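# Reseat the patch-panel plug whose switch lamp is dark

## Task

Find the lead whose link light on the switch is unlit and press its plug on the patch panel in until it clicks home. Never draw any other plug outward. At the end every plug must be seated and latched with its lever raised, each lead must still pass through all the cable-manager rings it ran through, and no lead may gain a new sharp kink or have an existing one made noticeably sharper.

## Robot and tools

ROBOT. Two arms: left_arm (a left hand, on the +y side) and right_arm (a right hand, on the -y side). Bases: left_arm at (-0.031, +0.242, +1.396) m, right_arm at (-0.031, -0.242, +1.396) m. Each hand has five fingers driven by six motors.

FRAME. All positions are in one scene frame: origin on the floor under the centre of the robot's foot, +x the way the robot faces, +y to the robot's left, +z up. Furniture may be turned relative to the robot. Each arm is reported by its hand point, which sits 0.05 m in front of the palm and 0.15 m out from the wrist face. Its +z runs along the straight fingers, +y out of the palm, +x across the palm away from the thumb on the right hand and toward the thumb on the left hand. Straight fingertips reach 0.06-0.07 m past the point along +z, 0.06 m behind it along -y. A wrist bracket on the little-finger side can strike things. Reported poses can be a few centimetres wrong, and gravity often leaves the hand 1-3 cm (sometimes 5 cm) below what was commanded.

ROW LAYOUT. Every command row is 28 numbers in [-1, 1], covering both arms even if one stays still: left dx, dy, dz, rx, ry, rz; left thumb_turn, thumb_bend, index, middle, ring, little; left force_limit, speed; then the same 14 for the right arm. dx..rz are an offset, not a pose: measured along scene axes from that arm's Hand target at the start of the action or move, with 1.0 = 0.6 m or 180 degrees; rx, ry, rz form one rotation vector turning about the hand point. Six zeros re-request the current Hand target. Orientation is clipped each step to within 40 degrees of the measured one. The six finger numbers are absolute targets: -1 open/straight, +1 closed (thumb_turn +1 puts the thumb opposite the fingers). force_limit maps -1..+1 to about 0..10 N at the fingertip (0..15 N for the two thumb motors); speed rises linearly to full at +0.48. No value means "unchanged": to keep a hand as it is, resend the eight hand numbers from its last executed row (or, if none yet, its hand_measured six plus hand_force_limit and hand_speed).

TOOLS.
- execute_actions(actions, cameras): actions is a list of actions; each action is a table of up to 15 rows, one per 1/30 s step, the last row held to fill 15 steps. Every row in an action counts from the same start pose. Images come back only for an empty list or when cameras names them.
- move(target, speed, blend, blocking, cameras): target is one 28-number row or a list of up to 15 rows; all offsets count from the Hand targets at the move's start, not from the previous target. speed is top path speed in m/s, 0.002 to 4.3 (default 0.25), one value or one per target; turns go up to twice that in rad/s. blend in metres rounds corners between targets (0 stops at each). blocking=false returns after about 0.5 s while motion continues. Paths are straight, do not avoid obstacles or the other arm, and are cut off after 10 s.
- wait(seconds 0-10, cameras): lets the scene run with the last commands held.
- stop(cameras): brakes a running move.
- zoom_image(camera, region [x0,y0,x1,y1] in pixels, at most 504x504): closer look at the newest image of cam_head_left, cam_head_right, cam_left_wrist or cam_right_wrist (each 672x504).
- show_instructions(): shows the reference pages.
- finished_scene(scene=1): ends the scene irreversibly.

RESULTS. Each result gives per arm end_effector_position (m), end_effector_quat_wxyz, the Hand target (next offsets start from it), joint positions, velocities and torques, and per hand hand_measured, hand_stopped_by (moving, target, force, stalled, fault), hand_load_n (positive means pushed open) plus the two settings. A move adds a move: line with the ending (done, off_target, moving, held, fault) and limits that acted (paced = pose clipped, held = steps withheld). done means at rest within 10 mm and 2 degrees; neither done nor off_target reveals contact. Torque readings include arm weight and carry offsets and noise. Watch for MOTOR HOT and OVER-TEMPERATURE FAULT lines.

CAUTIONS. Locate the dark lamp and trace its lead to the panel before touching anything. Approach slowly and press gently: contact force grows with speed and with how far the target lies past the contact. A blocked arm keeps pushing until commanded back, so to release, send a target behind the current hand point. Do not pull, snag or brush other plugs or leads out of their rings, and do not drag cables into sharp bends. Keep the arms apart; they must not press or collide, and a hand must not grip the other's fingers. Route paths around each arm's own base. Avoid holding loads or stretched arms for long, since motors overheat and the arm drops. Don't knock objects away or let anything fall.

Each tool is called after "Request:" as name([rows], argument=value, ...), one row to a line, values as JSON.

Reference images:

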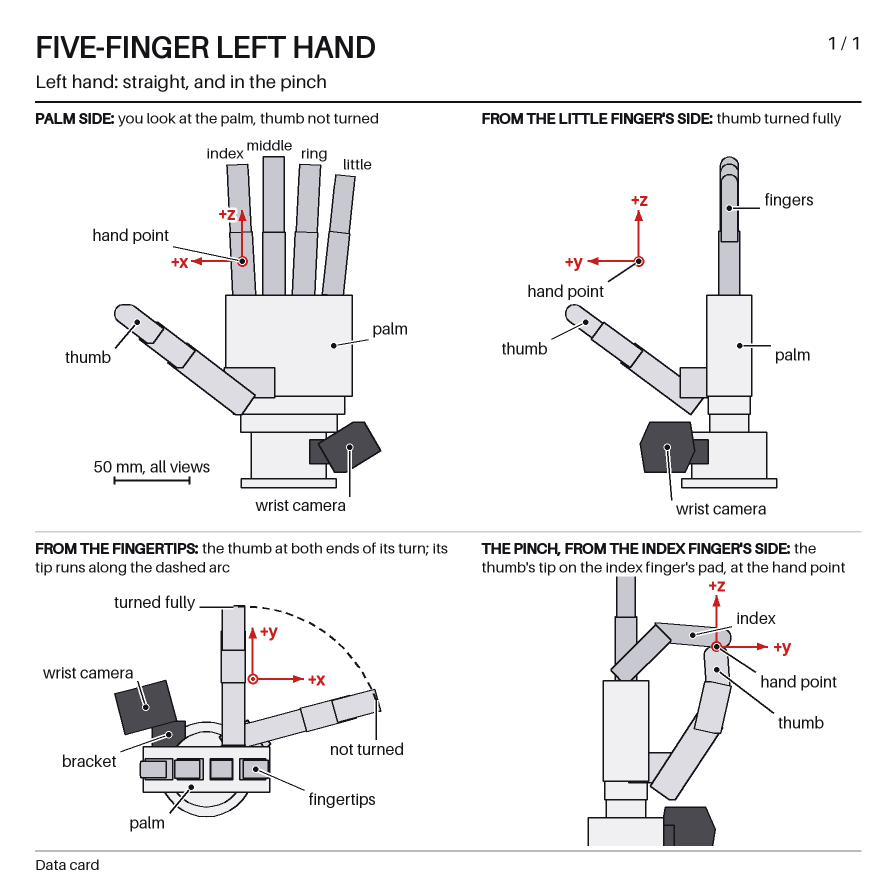

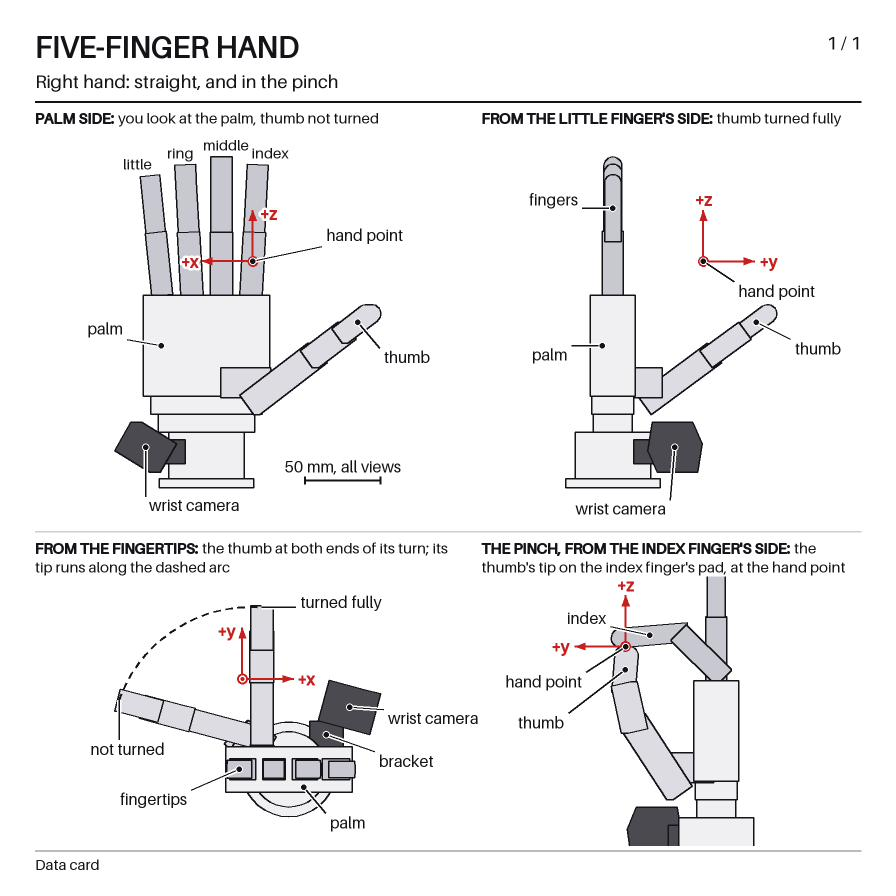

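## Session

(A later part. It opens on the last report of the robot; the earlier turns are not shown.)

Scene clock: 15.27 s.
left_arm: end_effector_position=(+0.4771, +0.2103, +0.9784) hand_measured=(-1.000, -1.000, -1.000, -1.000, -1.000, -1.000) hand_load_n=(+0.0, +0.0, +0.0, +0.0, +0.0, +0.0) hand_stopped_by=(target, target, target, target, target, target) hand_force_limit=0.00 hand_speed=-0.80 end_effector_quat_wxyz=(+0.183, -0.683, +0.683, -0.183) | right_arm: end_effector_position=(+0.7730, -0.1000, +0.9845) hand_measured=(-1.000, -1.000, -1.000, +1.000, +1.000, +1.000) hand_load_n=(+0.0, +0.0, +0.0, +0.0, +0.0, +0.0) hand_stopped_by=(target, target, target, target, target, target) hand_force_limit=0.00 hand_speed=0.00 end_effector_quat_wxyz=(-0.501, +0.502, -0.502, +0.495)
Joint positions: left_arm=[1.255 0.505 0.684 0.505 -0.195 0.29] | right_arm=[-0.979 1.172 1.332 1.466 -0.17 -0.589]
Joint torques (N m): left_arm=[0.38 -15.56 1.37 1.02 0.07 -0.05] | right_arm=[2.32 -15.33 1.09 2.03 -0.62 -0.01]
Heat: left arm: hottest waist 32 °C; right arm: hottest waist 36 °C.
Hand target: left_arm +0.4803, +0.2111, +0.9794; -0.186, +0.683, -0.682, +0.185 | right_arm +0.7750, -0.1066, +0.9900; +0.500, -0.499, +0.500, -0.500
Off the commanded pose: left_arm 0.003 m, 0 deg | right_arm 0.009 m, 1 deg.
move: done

Request:
wait(seconds=0.2, cameras=["cam_head_left","cam_head_right","cam_right_wrist"])

Request:
zoom_image(camera="cam_head_left", region=[330, 100, 410, 160])

Request:
zoom_image(camera="cam_head_right", region=[255, 100, 335, 160])

Scene clock: 15.57 s.
left_arm: end_effector_position=(+0.4771, +0.2103, +0.9784) hand_measured=(-1.000, -1.000, -1.000, -1.000, -1.000, -1.000) hand_load_n=(+0.0, +0.0, +0.0, +0.0, +0.0, +0.0) hand_stopped_by=(target, target, target, target, target, target) hand_force_limit=0.00 hand_speed=-0.80 end_effector_quat_wxyz=(+0.183, -0.683, +0.683, -0.183) | right_arm: end_effector_position=(+0.7730, -0.1000, +0.9845) hand_measured=(-1.000, -1.000, -1.000, +1.000, +1.000, +1.000) hand_load_n=(+0.0, +0.0, +0.0, +0.0, +0.0, +0.5) hand_stopped_by=(target, target, target, target, target, target) hand_force_limit=0.00 hand_speed=0.00 end_effector_quat_wxyz=(-0.501, +0.502, -0.502, +0.495)
Joint positions: left_arm=[1.255 0.505 0.684 0.505 -0.195 0.29] | right_arm=[-0.979 1.172 1.332 1.466 -0.17 -0.589]
Joint torques (N m): left_arm=[0.21 -15.33 1.36 1.06 0.13 -0.06] | right_arm=[2.37 -15.21 1.03 2.03 -0.61 -0.01]
Heat: left arm: hottest waist 32 °C; right arm: hottest waist 36 °C.
Hand target: left_arm +0.4803, +0.2111, +0.9794; -0.186, +0.683, -0.682, +0.185 | right_arm +0.7750, -0.1066, +0.9900; +0.500, -0.499, +0.500, -0.500
Off the commanded pose: left_arm 0.003 m, 0 deg | right_arm 0.009 m, 1 deg.
wait: 0.20 s; at rest by 0.07 s
Images, in order (width x height): cam_head_left 672x504, cam_head_right 672x504, cam_right_wrist 672x504.

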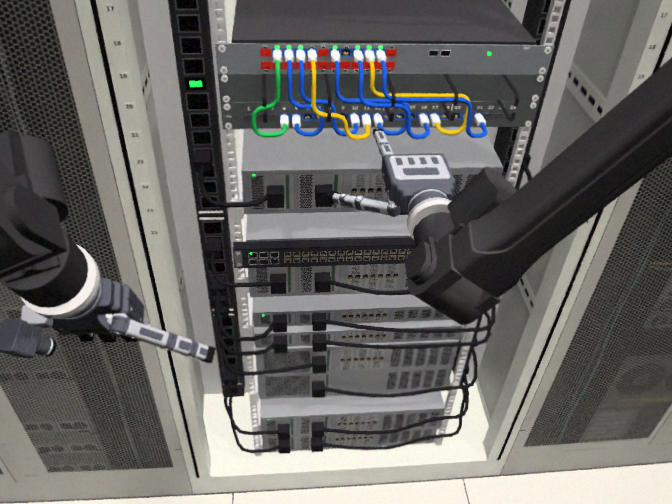

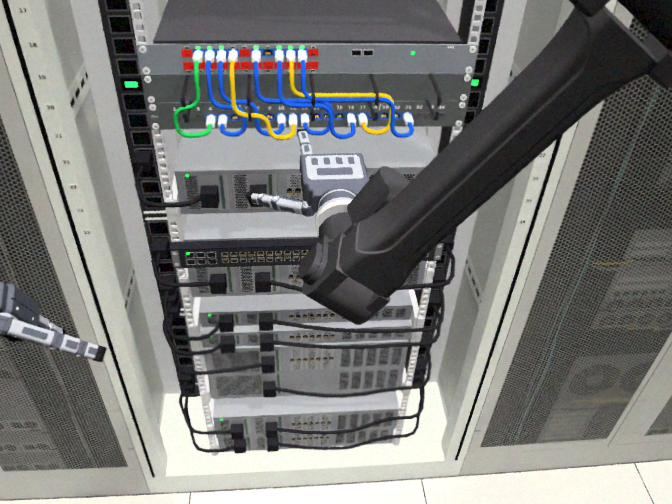

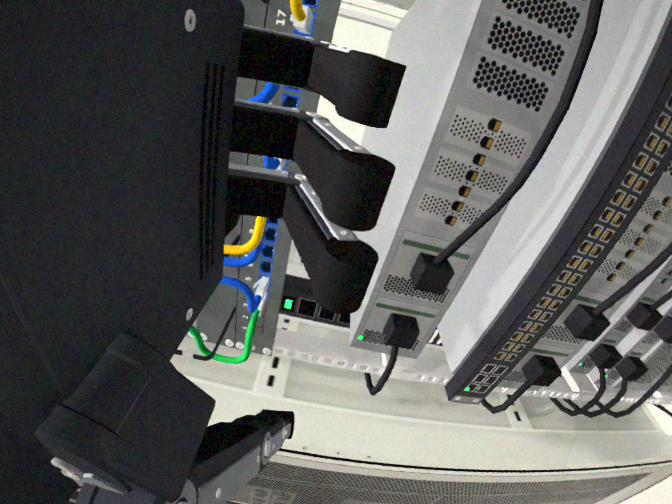

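Scaled by 6.300 from the camera's 672x504 image, which has a finer 960x720 frame.

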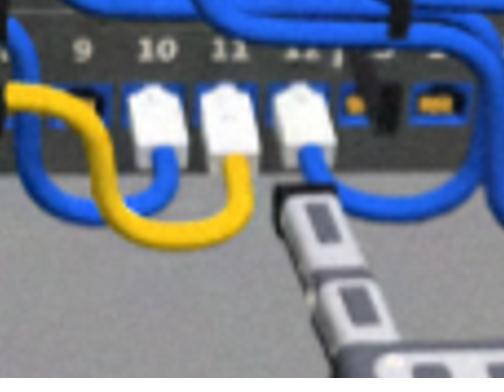

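Scaled by 6.300 from the camera's 672x504 image, which has a finer 960x720 frame.

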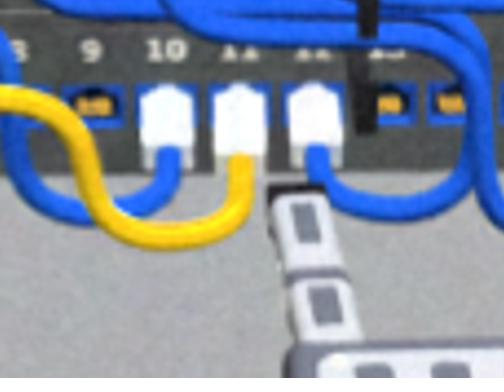

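Request:
move(target=[0,0,0,0,0,0,-1,-1,-1,-1,-1,-1,0,-0.8,0.022,0.004,-0.008,0,0,0,-1,-1,-1,1,1,1,0,0], speed=0.05, cameras=["cam_head_left","cam_head_right","cam_right_wrist"])

Request:
zoom_image(camera="cam_head_left", region=[330, 100, 410, 160])

Request:
zoom_image(camera="cam_head_right", region=[255, 100, 335, 160])

Scene clock: 16.80 s.
left_arm: end_effector_position=(+0.4771, +0.2103, +0.9784) hand_measured=(-1.000, -1.000, -1.000, -1.000, -1.000, -1.000) hand_load_n=(+0.0, +0.0, +0.0, +0.0, +0.0, +0.0) hand_stopped_by=(target, target, target, target, target, target) hand_force_limit=0.00 hand_speed=-0.80 end_effector_quat_wxyz=(+0.183, -0.683, +0.683, -0.183) | right_arm: end_effector_position=(+0.7820, -0.1026, +0.9858) hand_measured=(-1.000, -1.000, -1.000, +1.000, +1.000, +1.000) hand_load_n=(+0.0, +0.0, +0.0, +0.0, +0.0, +0.0) hand_stopped_by=(target, target, target, target, target, target) hand_force_limit=0.00 hand_speed=0.00 end_effector_quat_wxyz=(-0.501, +0.500, -0.501, +0.498)
Joint positions: left_arm=[1.255 0.505 0.684 0.505 -0.195 0.29] | right_arm=[-0.979 1.172 1.355 1.449 -0.171 -0.589]
Joint torques (N m): left_arm=[-0.15 -15.56 1.44 0.94 0.14 -0.02] | right_arm=[2.67 -14.04 2.91 1.37 -0.61 -0.07]
Heat: left arm: hottest waist 32 °C; right arm: hottest waist 36 °C.
Hand target: left_arm +0.4803, +0.2111, +0.9794; -0.186, +0.683, -0.682, +0.185 | right_arm +0.7883, -0.1043, +0.9853; +0.500, -0.499, +0.500, -0.501
Off the commanded pose: left_arm 0.003 m, 0 deg | right_arm 0.006 m, 0 deg.
move: done
Images, in order (width x height): cam_head_left 672x504, cam_head_right 672x504, cam_right_wrist 672x504.

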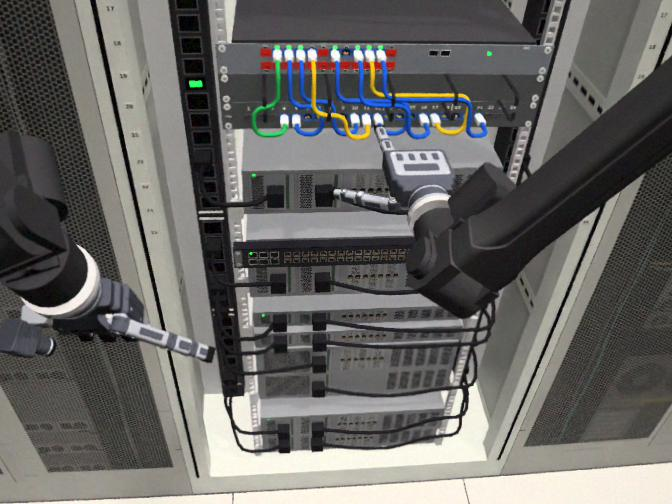

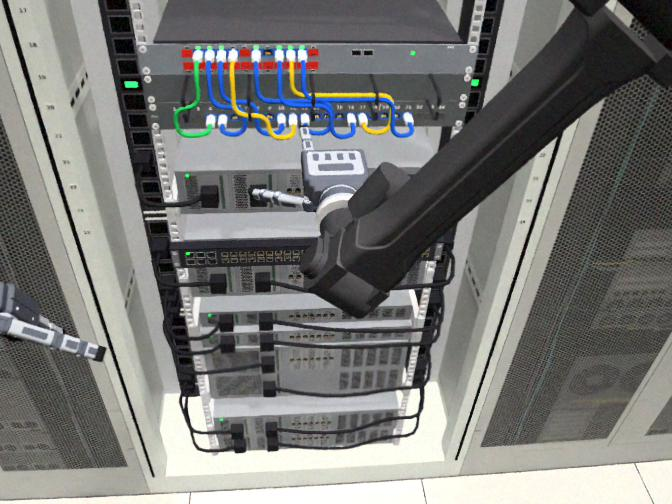

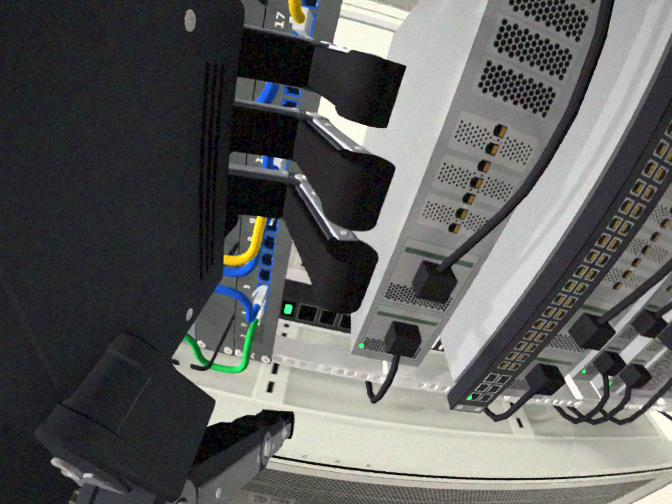

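Scaled by 6.300 from the camera's 672x504 image, which has a finer 960x720 frame.

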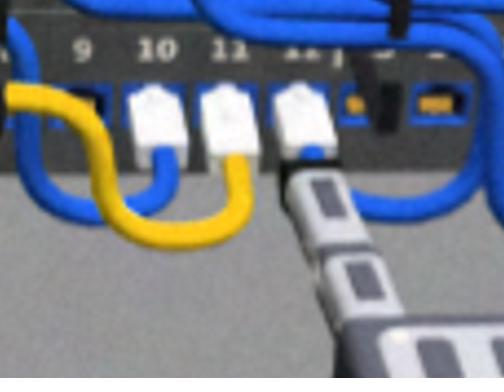

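Scaled by 6.300 from the camera's 672x504 image, which has a finer 960x720 frame.

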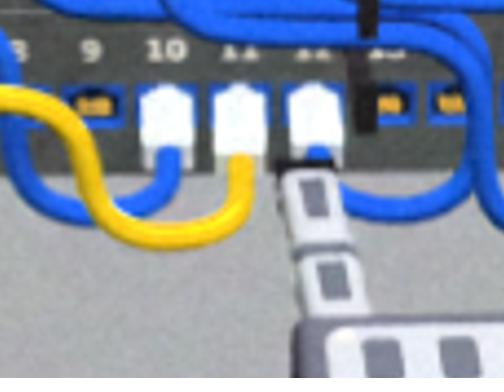

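Request:
move(target=[0,0,0,0,0,0,-1,-1,-1,-1,-1,-1,0,-0.8,0,0.018,-0.004,0,0,0,-1,-1,-1,1,1,1,0,0], speed=0.05)

Scene clock: 17.97 s.
left_arm: end_effector_position=(+0.4771, +0.2103, +0.9784) hand_measured=(-1.000, -1.000, -1.000, -1.000, -1.000, -1.000) hand_load_n=(+0.0, +0.0, +0.0, +0.0, +0.0, +0.0) hand_stopped_by=(target, target, target, target, target, target) hand_force_limit=0.00 hand_speed=-0.80 end_effector_quat_wxyz=(+0.183, -0.683, +0.683, -0.183) | right_arm: end_effector_position=(+0.7897, -0.1064, +0.9901) hand_measured=(-1.000, -1.000, -1.000, +1.000, +1.000, +1.000) hand_load_n=(+0.0, +0.0, +0.0, +0.0, +0.0, +0.0) hand_stopped_by=(target, target, target, target, target, target) hand_force_limit=0.00 hand_speed=0.00 end_effector_quat_wxyz=(-0.499, +0.498, -0.495, +0.508)
Joint positions: left_arm=[1.255 0.505 0.684 0.505 -0.195 0.29] | right_arm=[-0.975 1.172 1.373 1.449 -0.173 -0.608]
Joint torques (N m): left_arm=[-0.67 -15.15 1.36 0.98 0.11 -0.06] | right_arm=[4.25 -12.63 2.7 1.5 -0.59 -0.12]
Heat: left arm: hottest waist 32 °C; right arm: hottest waist 36 °C.
Hand target: left_arm +0.4803, +0.2111, +0.9794; -0.186, +0.683, -0.682, +0.185 | right_arm +0.7883, -0.0935, +0.9830; +0.500, -0.499, +0.500, -0.501
Off the commanded pose: left_arm 0.003 m, 0 deg | right_arm 0.015 m, 1 deg.
move: off_target (right_arm)

Request:
move(target=[0,0,0,0,0,0,-1,-1,-1,-1,-1,-1,0,-0.8,-0.035,0.015,0,0,0,0,-1,-1,-1,1,1,1,0,0], speed=0.08)

Scene clock: 19.10 s.
left_arm: end_effector_position=(+0.4771, +0.2103, +0.9784) hand_measured=(-1.000, -1.000, -1.000, -1.000, -1.000, -1.000) hand_load_n=(+0.0, +0.0, +0.0, +0.5, +0.0, +0.0) hand_stopped_by=(target, target, target, target, target, target) hand_force_limit=0.00 hand_speed=-0.80 end_effector_quat_wxyz=(+0.183, -0.683, +0.683, -0.183) | right_arm: end_effector_position=(+0.7755, -0.0975, +0.9874) hand_measured=(-1.000, -1.000, -1.000, +1.000, +1.000, +1.000) hand_load_n=(+0.0, +0.0, +0.0, +0.0, +0.0, +0.0) hand_stopped_by=(target, target, target, target, target, target) hand_force_limit=0.00 hand_speed=0.00 end_effector_quat_wxyz=(-0.498, +0.500, -0.496, +0.506)
Joint positions: left_arm=[1.255 0.505 0.684 0.505 -0.195 0.29] | right_arm=[-0.964 1.182 1.342 1.482 -0.173 -0.62]
Joint torques (N m): left_arm=[-0.44 -15.33 1.36 1.02 0.11 -0.06] | right_arm=[4.37 -12.45 1.07 2.37 -0.62 -0.13]
Heat: left arm: hottest waist 32 °C; right arm: hottest waist 36 °C.
Hand target: left_arm +0.4803, +0.2111, +0.9794; -0.186, +0.683, -0.682, +0.185 | right_arm +0.7673, -0.0843, +0.9828; +0.500, -0.499, +0.500, -0.500
Off the commanded pose: left_arm 0.003 m, 0 deg | right_arm 0.016 m, 1 deg.
move: off_target (right_arm)

Request:
move(target=[0,0,0,0,0,0,-1,-1,-1,-1,-1,-1,0,-0.8,0.035,0.003,-0.008,0,0,0,-1,-1,-1,1,1,1,0,0], speed=0.05)

Scene clock: 20.17 s.
left_arm: end_effector_position=(+0.4771, +0.2103, +0.9784) hand_measured=(-1.000, -1.000, -1.000, -1.000, -1.000, -1.000) hand_load_n=(-0.5, +0.0, +0.0, +0.0, +0.0, +0.0) hand_stopped_by=(target, target, target, target, target, target) hand_force_limit=0.00 hand_speed=-0.80 end_effector_quat_wxyz=(+0.183, -0.683, +0.683, -0.183) | right_arm: end_effector_position=(+0.7900, -0.0969, +0.9857) hand_measured=(-1.000, -1.000, -1.000, +1.000, +1.000, +1.000) hand_load_n=(+0.0, +0.0, +0.0, +0.0, +0.0, +0.0) hand_stopped_by=(target, target, target, target, target, target) hand_force_limit=0.00 hand_speed=0.00 end_effector_quat_wxyz=(-0.498, +0.498, -0.495, +0.509)
Joint positions: left_arm=[1.255 0.505 0.684 0.505 -0.195 0.29] | right_arm=[-0.957 1.196 1.39 1.453 -0.173 -0.626]
Joint torques (N m): left_arm=[0.03 -15.03 1.37 1.16 0.1 -0.06] | right_arm=[4.54 -12.69 2.74 1.37 -0.66 -0.11]
Heat: left arm: hottest waist 32 °C; right arm: hottest waist 36 °C.
Hand target: left_arm +0.4803, +0.2111, +0.9794; -0.186, +0.683, -0.682, +0.185 | right_arm +0.7883, -0.0827, +0.9781; +0.500, -0.499, +0.500, -0.501
Off the commanded pose: left_arm 0.003 m, 0 deg | right_arm 0.016 m, 1 deg.
move: off_target (right_arm)

Request:
wait(seconds=0.1, cameras=["cam_head_left","cam_head_right","cam_right_wrist"])

Request:
zoom_image(camera="cam_head_left", region=[340, 105, 400, 150])

Request:
zoom_image(camera="cam_head_right", region=[265, 105, 325, 150])

Request:
zoom_image(camera="cam_right_wrist", region=[180, 100, 380, 260])

Scene clock: 20.43 s.
left_arm: end_effector_position=(+0.4771, +0.2103, +0.9784) hand_measured=(-1.000, -1.000, -1.000, -1.000, -1.000, -1.000) hand_load_n=(-0.5, +0.0, +0.0, +0.0, +0.0, +0.0) hand_stopped_by=(target, target, target, target, target, target) hand_force_limit=0.00 hand_speed=-0.80 end_effector_quat_wxyz=(+0.183, -0.683, +0.683, -0.183) | right_arm: end_effector_position=(+0.7898, -0.0967, +0.9854) hand_measured=(-1.000, -1.000, -1.000, +1.000, +1.000, +1.000) hand_load_n=(+0.0, +0.0, +0.0, +0.0, +0.0, +0.0) hand_stopped_by=(target, target, target, target, target, target) hand_force_limit=0.00 hand_speed=0.00 end_effector_quat_wxyz=(-0.498, +0.498, -0.495, +0.509)
Joint positions: left_arm=[1.255 0.505 0.684 0.505 -0.195 0.29] | right_arm=[-0.957 1.196 1.39 1.453 -0.173 -0.627]
Joint torques (N m): left_arm=[-0.44 -15.03 1.37 0.9 0.11 -0.04] | right_arm=[4.66 -12.22 2.7 1.4 -0.66 -0.11]
Heat: left arm: hottest waist 32 °C; right arm: hottest waist 36 °C.
Hand target: left_arm +0.4803, +0.2111, +0.9794; -0.186, +0.683, -0.682, +0.185 | right_arm +0.7883, -0.0827, +0.9781; +0.500, -0.499, +0.500, -0.501
Off the commanded pose: left_arm 0.003 m, 0 deg | right_arm 0.016 m, 1 deg.
wait: 0.10 s; at rest from the start
Images, in order (width x height): cam_head_left 672x504, cam_head_right 672x504, cam_right_wrist 672x504.

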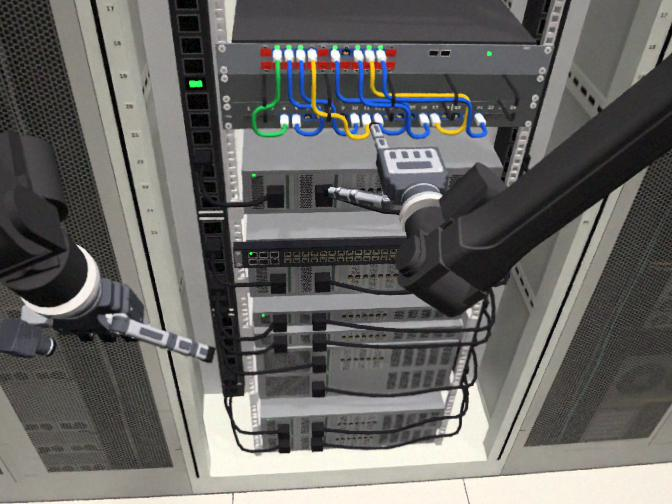

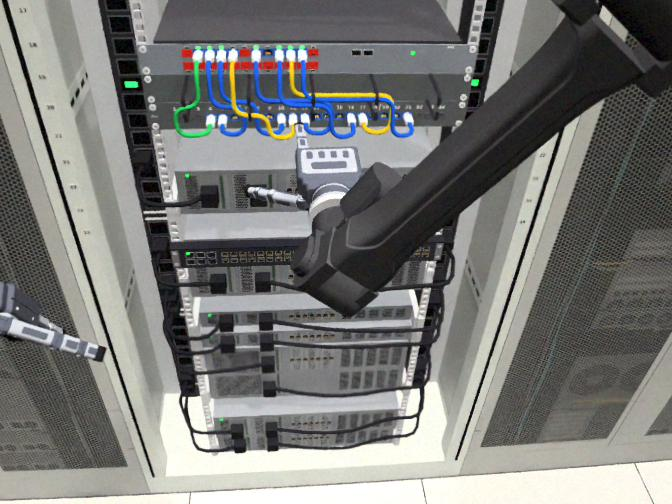

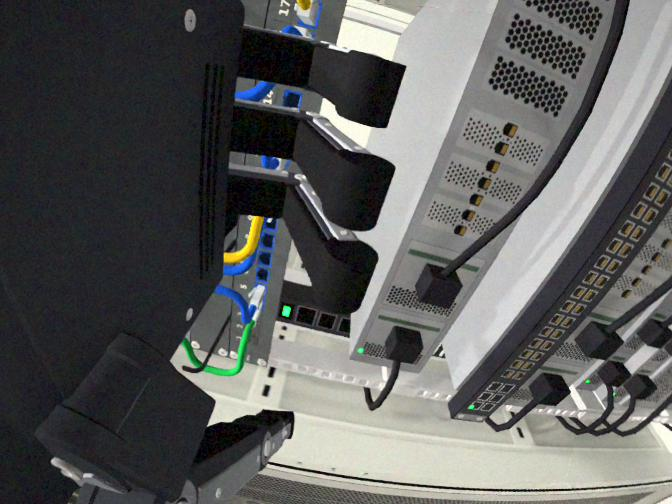

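Scaled by 8.400 from the camera's 672x504 image, which has a finer 960x720 frame.

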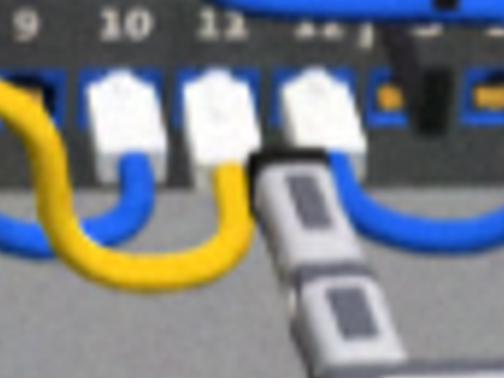

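Scaled by 8.400 from the camera's 672x504 image, which has a finer 960x720 frame.

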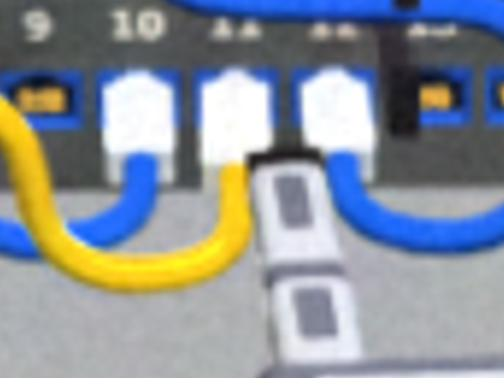

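Scaled by 2.520 from the camera's 672x504 image, which has a finer 960x720 frame.

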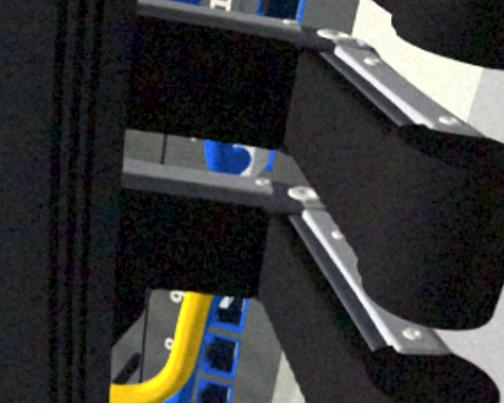

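Request:
move(target=[0,0,0,0,0,0,-1,-1,-1,-1,-1,-1,0,-0.8,0.02,0,-0.012,0,0,0,-1,-1,-1,1,1,1,0,0], speed=0.04, cameras=["cam_head_left","cam_head_right"])

Request:
zoom_image(camera="cam_head_left", region=[340, 105, 400, 150])

Request:
zoom_image(camera="cam_head_right", region=[265, 105, 325, 150])

Scene clock: 21.97 s.
left_arm: end_effector_position=(+0.4771, +0.2103, +0.9784) hand_measured=(-1.000, -1.000, -1.000, -1.000, -1.000, -1.000) hand_load_n=(+0.0, -0.5, +0.0, +0.0, +0.0, +0.0) hand_stopped_by=(target, target, target, target, target, target) hand_force_limit=0.00 hand_speed=-0.80 end_effector_quat_wxyz=(+0.183, -0.683, +0.683, -0.183) | right_arm: end_effector_position=(+0.8006, -0.0975, +0.9833) hand_measured=(-1.000, -1.000, -1.000, +1.000, +1.000, +1.000) hand_load_n=(+0.0, +0.0, +0.0, +0.0, +0.0, +0.0) hand_stopped_by=(target, target, target, target, target, target) hand_force_limit=0.00 hand_speed=0.00 end_effector_quat_wxyz=(-0.498, +0.495, -0.494, +0.512)
Joint positions: left_arm=[1.255 0.505 0.684 0.505 -0.195 0.29] | right_arm=[-0.957 1.209 1.429 1.435 -0.173 -0.627]
Joint torques (N m): left_arm=[-0.09 -15.15 1.48 0.99 0.11 -0.04] | right_arm=[3.96 -12.04 3.49 0.92 -0.63 -0.06]
Heat: left arm: hottest waist 32 °C; right arm: hottest waist 36 °C.
Hand target: left_arm +0.4803, +0.2111, +0.9794; -0.186, +0.683, -0.682, +0.185 | right_arm +0.8002, -0.0826, +0.9708; +0.500, -0.499, +0.500, -0.501
Off the commanded pose: left_arm 0.003 m, 0 deg | right_arm 0.019 m, 2 deg.
move: off_target (right_arm)
Images, in order (width x height): cam_head_left 672x504, cam_head_right 672x504.

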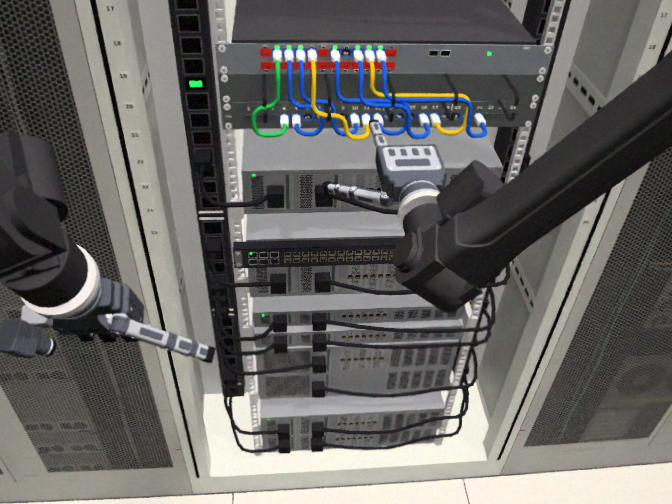

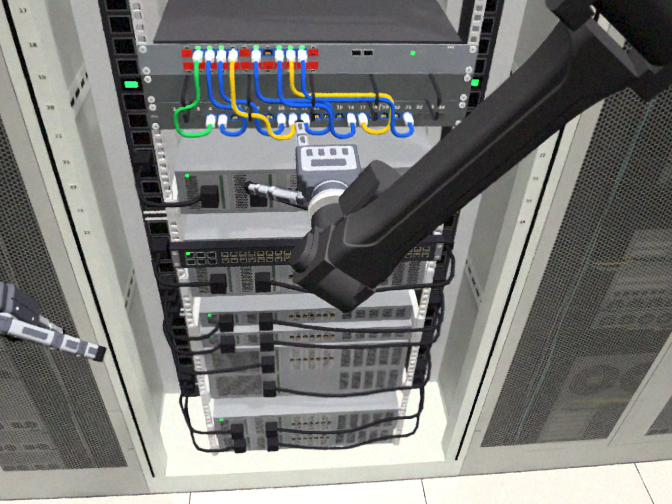

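Scaled by 8.400 from the camera's 672x504 image, which has a finer 960x720 frame.

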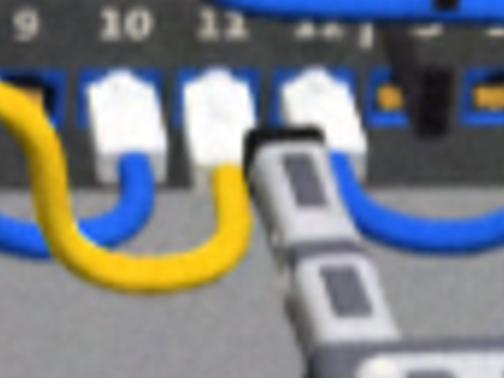

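Scaled by 8.400 from the camera's 672x504 image, which has a finer 960x720 frame.

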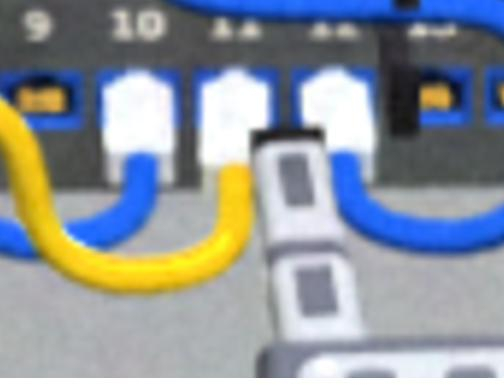

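Request:
move(target=[0,0,0,0,0,0,-1,-1,-1,-1,-1,-1,0,-0.8,-0.003,0,-0.013,0,0,0,-1,-1,-1,1,1,1,0,0], speed=0.04, cameras=["cam_head_left","cam_head_right"])

Request:
zoom_image(camera="cam_head_left", region=[340, 105, 400, 150])

Request:
zoom_image(camera="cam_head_right", region=[265, 105, 325, 150])

Scene clock: 23.20 s.
left_arm: end_effector_position=(+0.4771, +0.2103, +0.9784) hand_measured=(-1.000, -1.000, -1.000, -1.000, -1.000, -1.000) hand_load_n=(+0.0, +0.0, +0.0, +0.0, +0.0, +0.0) hand_stopped_by=(target, target, target, target, target, target) hand_force_limit=0.00 hand_speed=-0.80 end_effector_quat_wxyz=(+0.183, -0.683, +0.683, -0.183) | right_arm: end_effector_position=(+0.8012, -0.0960, +0.9824) hand_measured=(-1.000, -1.000, -1.000, +1.000, +1.000, +1.000) hand_load_n=(+0.0, +0.0, +0.5, +0.0, +0.0, +0.0) hand_stopped_by=(target, target, target, target, target, target) hand_force_limit=0.00 hand_speed=0.00 end_effector_quat_wxyz=(-0.502, +0.490, -0.497, +0.511)
Joint positions: left_arm=[1.255 0.505 0.684 0.505 -0.195 0.29] | right_arm=[-0.957 1.217 1.437 1.442 -0.172 -0.613]
Joint torques (N m): left_arm=[-0.26 -15.74 1.43 1.01 0.1 -0.04] | right_arm=[3.08 -11.34 3.75 0.96 -0.6 -0.04]
Heat: left arm: hottest waist 32 °C; right arm: hottest waist 36 °C.
Hand target: left_arm +0.4803, +0.2111, +0.9794; -0.186, +0.683, -0.682, +0.185 | right_arm +0.7984, -0.0826, +0.9630; +0.500, -0.499, +0.500, -0.500
Off the commanded pose: left_arm 0.003 m, 0 deg | right_arm 0.024 m, 2 deg.
move: off_target (right_arm)
Images, in order (width x height): cam_head_left 672x504, cam_head_right 672x504.

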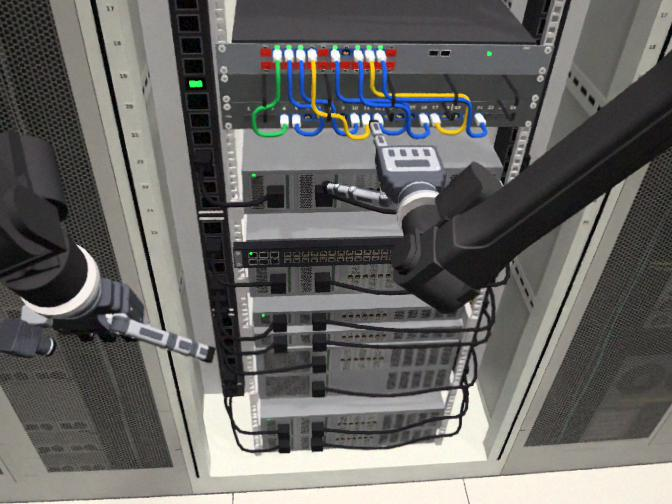

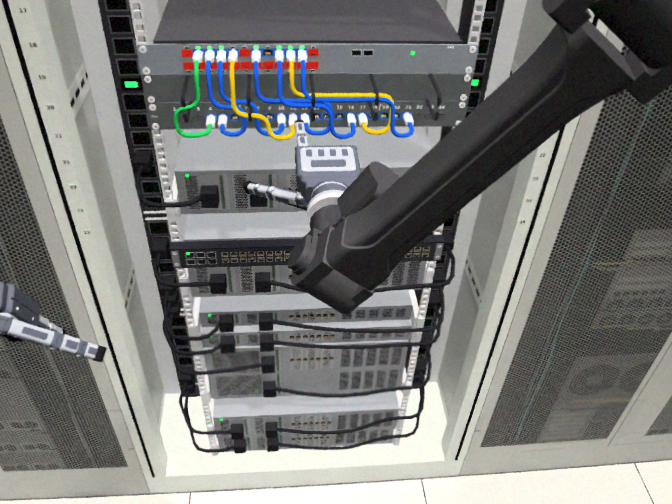

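Scaled by 8.400 from the camera's 672x504 image, which has a finer 960x720 frame.

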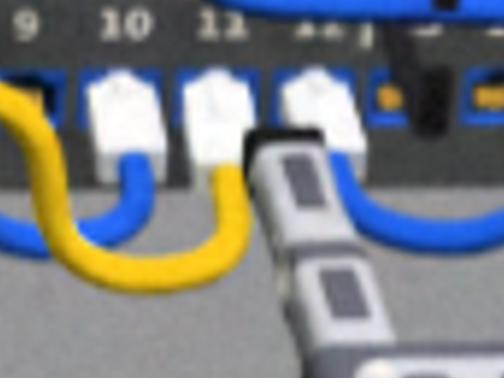

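Scaled by 8.400 from the camera's 672x504 image, which has a finer 960x720 frame.

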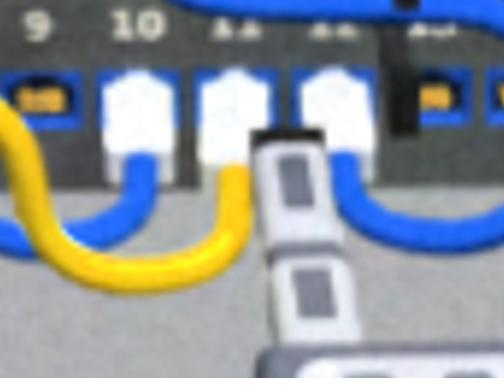

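Request:
move([
  [0,0,0,0,0,0,-1,-1,-1,-1,-1,-1,0,-0.8,-0.01,-0.015,0.02,0,0,0,-1,-1,-1,1,1,1,0,0],
  [0,0,0,0,0,0,-1,-1,-1,-1,-1,-1,0,-0.8,-0.005,-0.035,0.018,0,0,0,-1,-1,-1,1,1,1,0,0],
], speed=0.04, cameras=["cam_head_left","cam_head_right"])

Request:
zoom_image(camera="cam_head_left", region=[340, 105, 400, 150])

Request:
zoom_image(camera="cam_head_right", region=[265, 105, 325, 150])

Scene clock: 25.17 s.
left_arm: end_effector_position=(+0.4771, +0.2103, +0.9784) hand_measured=(-1.000, -1.000, -1.000, -1.000, -1.000, -1.000) hand_load_n=(-0.5, -0.5, +0.0, +0.0, +0.0, +0.0) hand_stopped_by=(target, target, target, target, target, target) hand_force_limit=0.00 hand_speed=-0.80 end_effector_quat_wxyz=(+0.183, -0.683, +0.683, -0.183) | right_arm: end_effector_position=(+0.8002, -0.0960, +0.9822) hand_measured=(-1.000, -1.000, -1.000, +1.000, +1.000, +1.000) hand_load_n=(-0.5, +0.0, +0.0, +0.5, +0.0, +0.0) hand_stopped_by=(target, target, target, target, target, target) hand_force_limit=0.00 hand_speed=0.00 end_effector_quat_wxyz=(-0.509, +0.487, -0.502, +0.502)
Joint positions: left_arm=[1.255 0.505 0.684 0.505 -0.195 0.29] | right_arm=[-0.966 1.213 1.433 1.437 -0.177 -0.582]
Joint torques (N m): left_arm=[-0.26 -15.21 1.44 1.09 0.11 -0.05] | right_arm=[0.91 -15.03 1.05 1.24 -0.32 -0.02]
Heat: left arm: hottest waist 32 °C; right arm: hottest waist 36 °C.
Hand target: left_arm +0.4803, +0.2111, +0.9794; -0.186, +0.683, -0.682, +0.185 | right_arm +0.7955, -0.1037, +0.9738; +0.500, -0.499, +0.500, -0.501
Off the commanded pose: left_arm 0.003 m, 0 deg | right_arm 0.012 m, 2 deg.
move: off_target (right_arm)
Images, in order (width x height): cam_head_left 672x504, cam_head_right 672x504.

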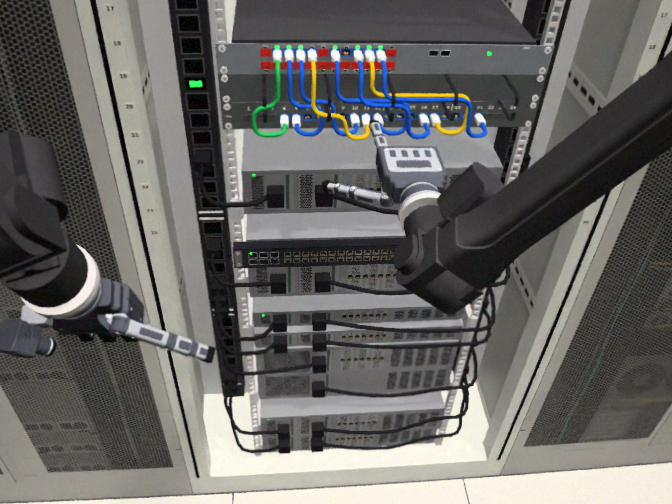

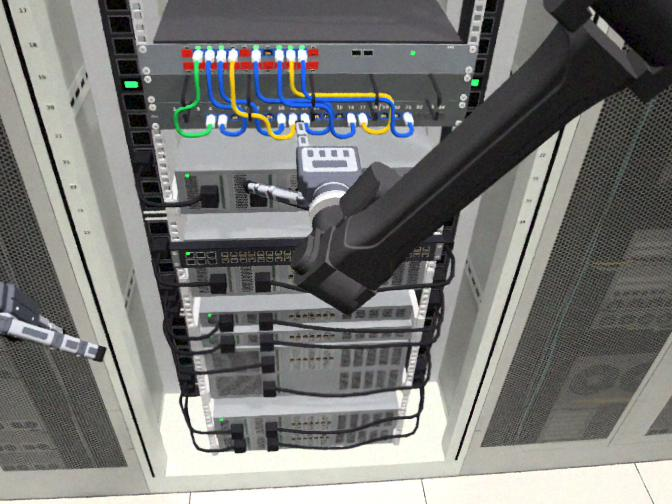

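Scaled by 8.400 from the camera's 672x504 image, which has a finer 960x720 frame.

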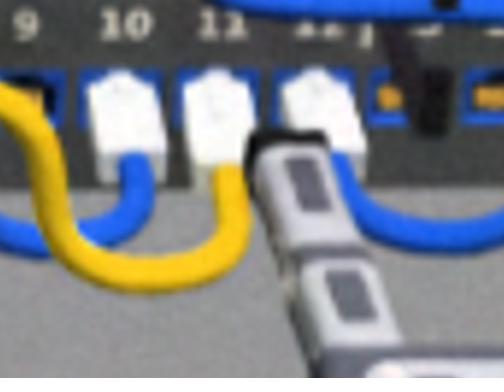

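Scaled by 8.400 from the camera's 672x504 image, which has a finer 960x720 frame.

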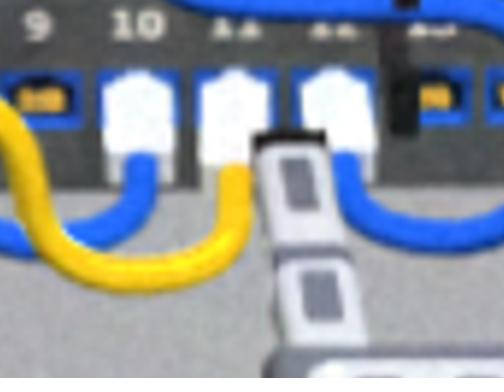

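Request:
move(target=[0,0,0,0,0,0,-1,-1,-1,-1,-1,-1,0,-0.8,-0.005,-0.015,-0.018,0,0.022,0,-1,-1,-1,1,1,1,0,0], speed=0.04, cameras=["cam_head_left","cam_head_right"])

Request:
zoom_image(camera="cam_head_left", region=[340, 105, 400, 150])

Request:
zoom_image(camera="cam_head_right", region=[265, 105, 325, 150])

Scene clock: 26.70 s.
left_arm: end_effector_position=(+0.4771, +0.2103, +0.9784) hand_measured=(-1.000, -1.000, -1.000, -1.000, -1.000, -1.000) hand_load_n=(+0.0, +0.0, +0.0, +0.0, +0.0, +0.0) hand_stopped_by=(target, target, target, target, target, target) hand_force_limit=0.00 hand_speed=-0.80 end_effector_quat_wxyz=(+0.183, -0.683, +0.683, -0.183) | right_arm: end_effector_position=(+0.7910, -0.1016, +0.9621) hand_measured=(-1.000, -1.000, -1.000, +1.000, +1.000, +1.000) hand_load_n=(+0.0, +0.0, +0.0, -0.5, +0.0, +0.0) hand_stopped_by=(target, target, target, target, target, target) hand_force_limit=0.00 hand_speed=0.00 end_effector_quat_wxyz=(-0.487, +0.513, -0.519, +0.480)
Joint positions: left_arm=[1.255 0.505 0.684 0.505 -0.195 0.29] | right_arm=[-0.991 1.195 1.412 1.366 -0.135 -0.577]
Joint torques (N m): left_arm=[-0.32 -15.44 1.48 1.05 0.14 -0.08] | right_arm=[1.44 -16.09 1.37 1.58 -0.48 0.07]
Heat: left arm: hottest waist 32 °C; right arm: hottest waist 36 °C.
Hand target: left_arm +0.4803, +0.2111, +0.9794; -0.186, +0.683, -0.682, +0.185 | right_arm +0.7925, -0.1126, +0.9631; +0.483, -0.516, +0.517, -0.483
Off the commanded pose: left_arm 0.003 m, 0 deg | right_arm 0.011 m, 1 deg.
move: off_target (right_arm)
Images, in order (width x height): cam_head_left 672x504, cam_head_right 672x504.

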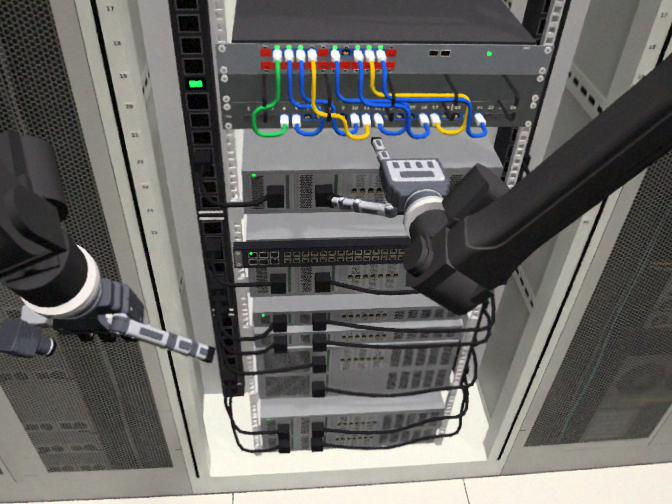

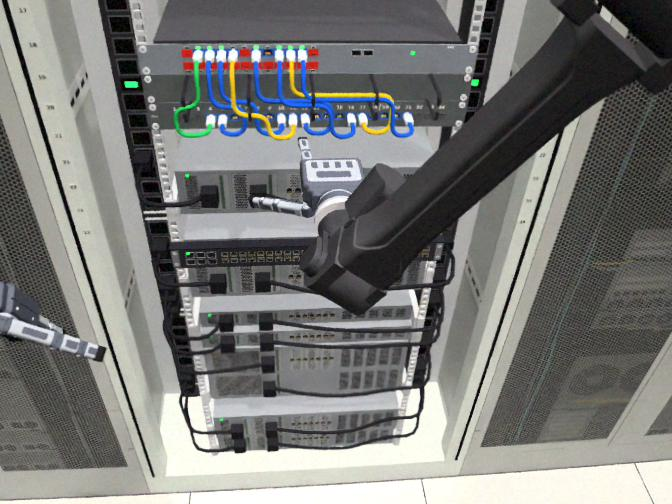

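Scaled by 8.400 from the camera's 672x504 image, which has a finer 960x720 frame.

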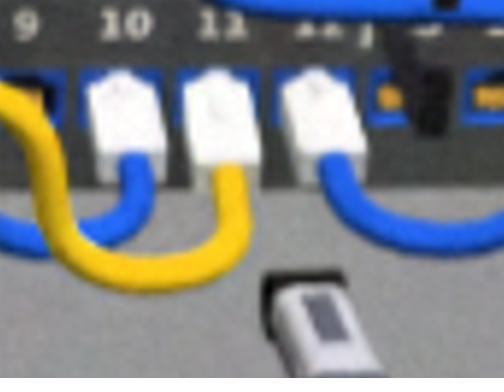

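Scaled by 8.400 from the camera's 672x504 image, which has a finer 960x720 frame.

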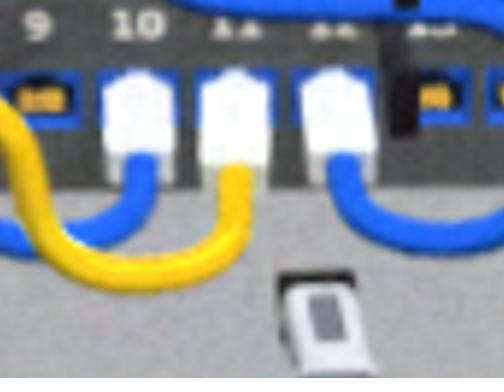

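Request:
move(target=[0,0,0,0,0,0,-1,-1,-1,-1,-1,-1,0,-0.8,0,0.043,0,0,0,0,-1,-1,-1,1,1,1,0,0], speed=0.04)

Scene clock: 28.23 s.
left_arm: end_effector_position=(+0.4771, +0.2103, +0.9784) hand_measured=(-1.000, -1.000, -1.000, -1.000, -1.000, -1.000) hand_load_n=(+0.0, +0.0, +0.0, +0.0, +0.0, +0.0) hand_stopped_by=(target, target, target, target, target, target) hand_force_limit=0.00 hand_speed=-0.80 end_effector_quat_wxyz=(+0.183, -0.683, +0.683, -0.183) | right_arm: end_effector_position=(+0.7926, -0.0966, +0.9663) hand_measured=(-1.000, -1.000, -1.000, +1.000, +1.000, +1.000) hand_load_n=(+0.0, +0.0, +0.0, +0.0, +0.0, +0.0) hand_stopped_by=(target, target, target, target, target, target) hand_force_limit=0.00 hand_speed=0.00 end_effector_quat_wxyz=(-0.482, +0.517, -0.513, +0.487)
Joint positions: left_arm=[1.255 0.505 0.684 0.505 -0.195 0.29] | right_arm=[-0.965 1.195 1.412 1.365 -0.135 -0.626]
Joint torques (N m): left_arm=[0.03 -14.68 1.39 0.91 0.1 -0.01] | right_arm=[4.31 -13.16 2.56 1.72 -0.53 -0.1]
Heat: left arm: hottest waist 32 °C; right arm: hottest waist 36 °C.
Hand target: left_arm +0.4803, +0.2111, +0.9794; -0.186, +0.683, -0.682, +0.185 | right_arm +0.7925, -0.0868, +0.9631; +0.483, -0.516, +0.517, -0.483
Off the commanded pose: left_arm 0.003 m, 0 deg | right_arm 0.010 m, 1 deg.
move: done

Request:
move(target=[0,0,0,0,0,0,-1,-1,-1,-1,-1,-1,0,-0.8,0,-0.018,0.018,0,0,0,-1,-1,-1,1,1,1,0,0], speed=0.04)

Scene clock: 29.47 s.
left_arm: end_effector_position=(+0.4771, +0.2103, +0.9784) hand_measured=(-1.000, -1.000, -1.000, -1.000, -1.000, -1.000) hand_load_n=(+0.0, +0.0, -0.5, +0.0, -0.5, -0.5) hand_stopped_by=(target, target, target, target, target, target) hand_force_limit=0.00 hand_speed=-0.80 end_effector_quat_wxyz=(+0.183, -0.683, +0.683, -0.183) | right_arm: end_effector_position=(+0.7886, -0.0954, +0.9657) hand_measured=(-1.000, -1.000, -1.000, +1.000, +1.000, +1.000) hand_load_n=(+0.0, +0.0, +0.0, +0.0, +0.0, +0.0) hand_stopped_by=(target, target, target, target, target, target) hand_force_limit=0.00 hand_speed=0.00 end_effector_quat_wxyz=(-0.481, +0.520, -0.514, +0.484)
Joint positions: left_arm=[1.255 0.505 0.684 0.505 -0.195 0.29] | right_arm=[-0.965 1.191 1.4 1.365 -0.135 -0.626]
Joint torques (N m): left_arm=[0.44 -15.15 1.44 1.09 0.1 -0.01] | right_arm=[3.9 -15.91 1.33 1.43 -0.53 -0.03]
Heat: left arm: hottest waist 32 °C; right arm: hottest waist 36 °C.
Hand target: left_arm +0.4803, +0.2111, +0.9794; -0.186, +0.683, -0.682, +0.185 | right_arm +0.7925, -0.0976, +0.9739; +0.483, -0.516, +0.517, -0.483
Off the commanded pose: left_arm 0.003 m, 0 deg | right_arm 0.009 m, 1 deg.
move: done


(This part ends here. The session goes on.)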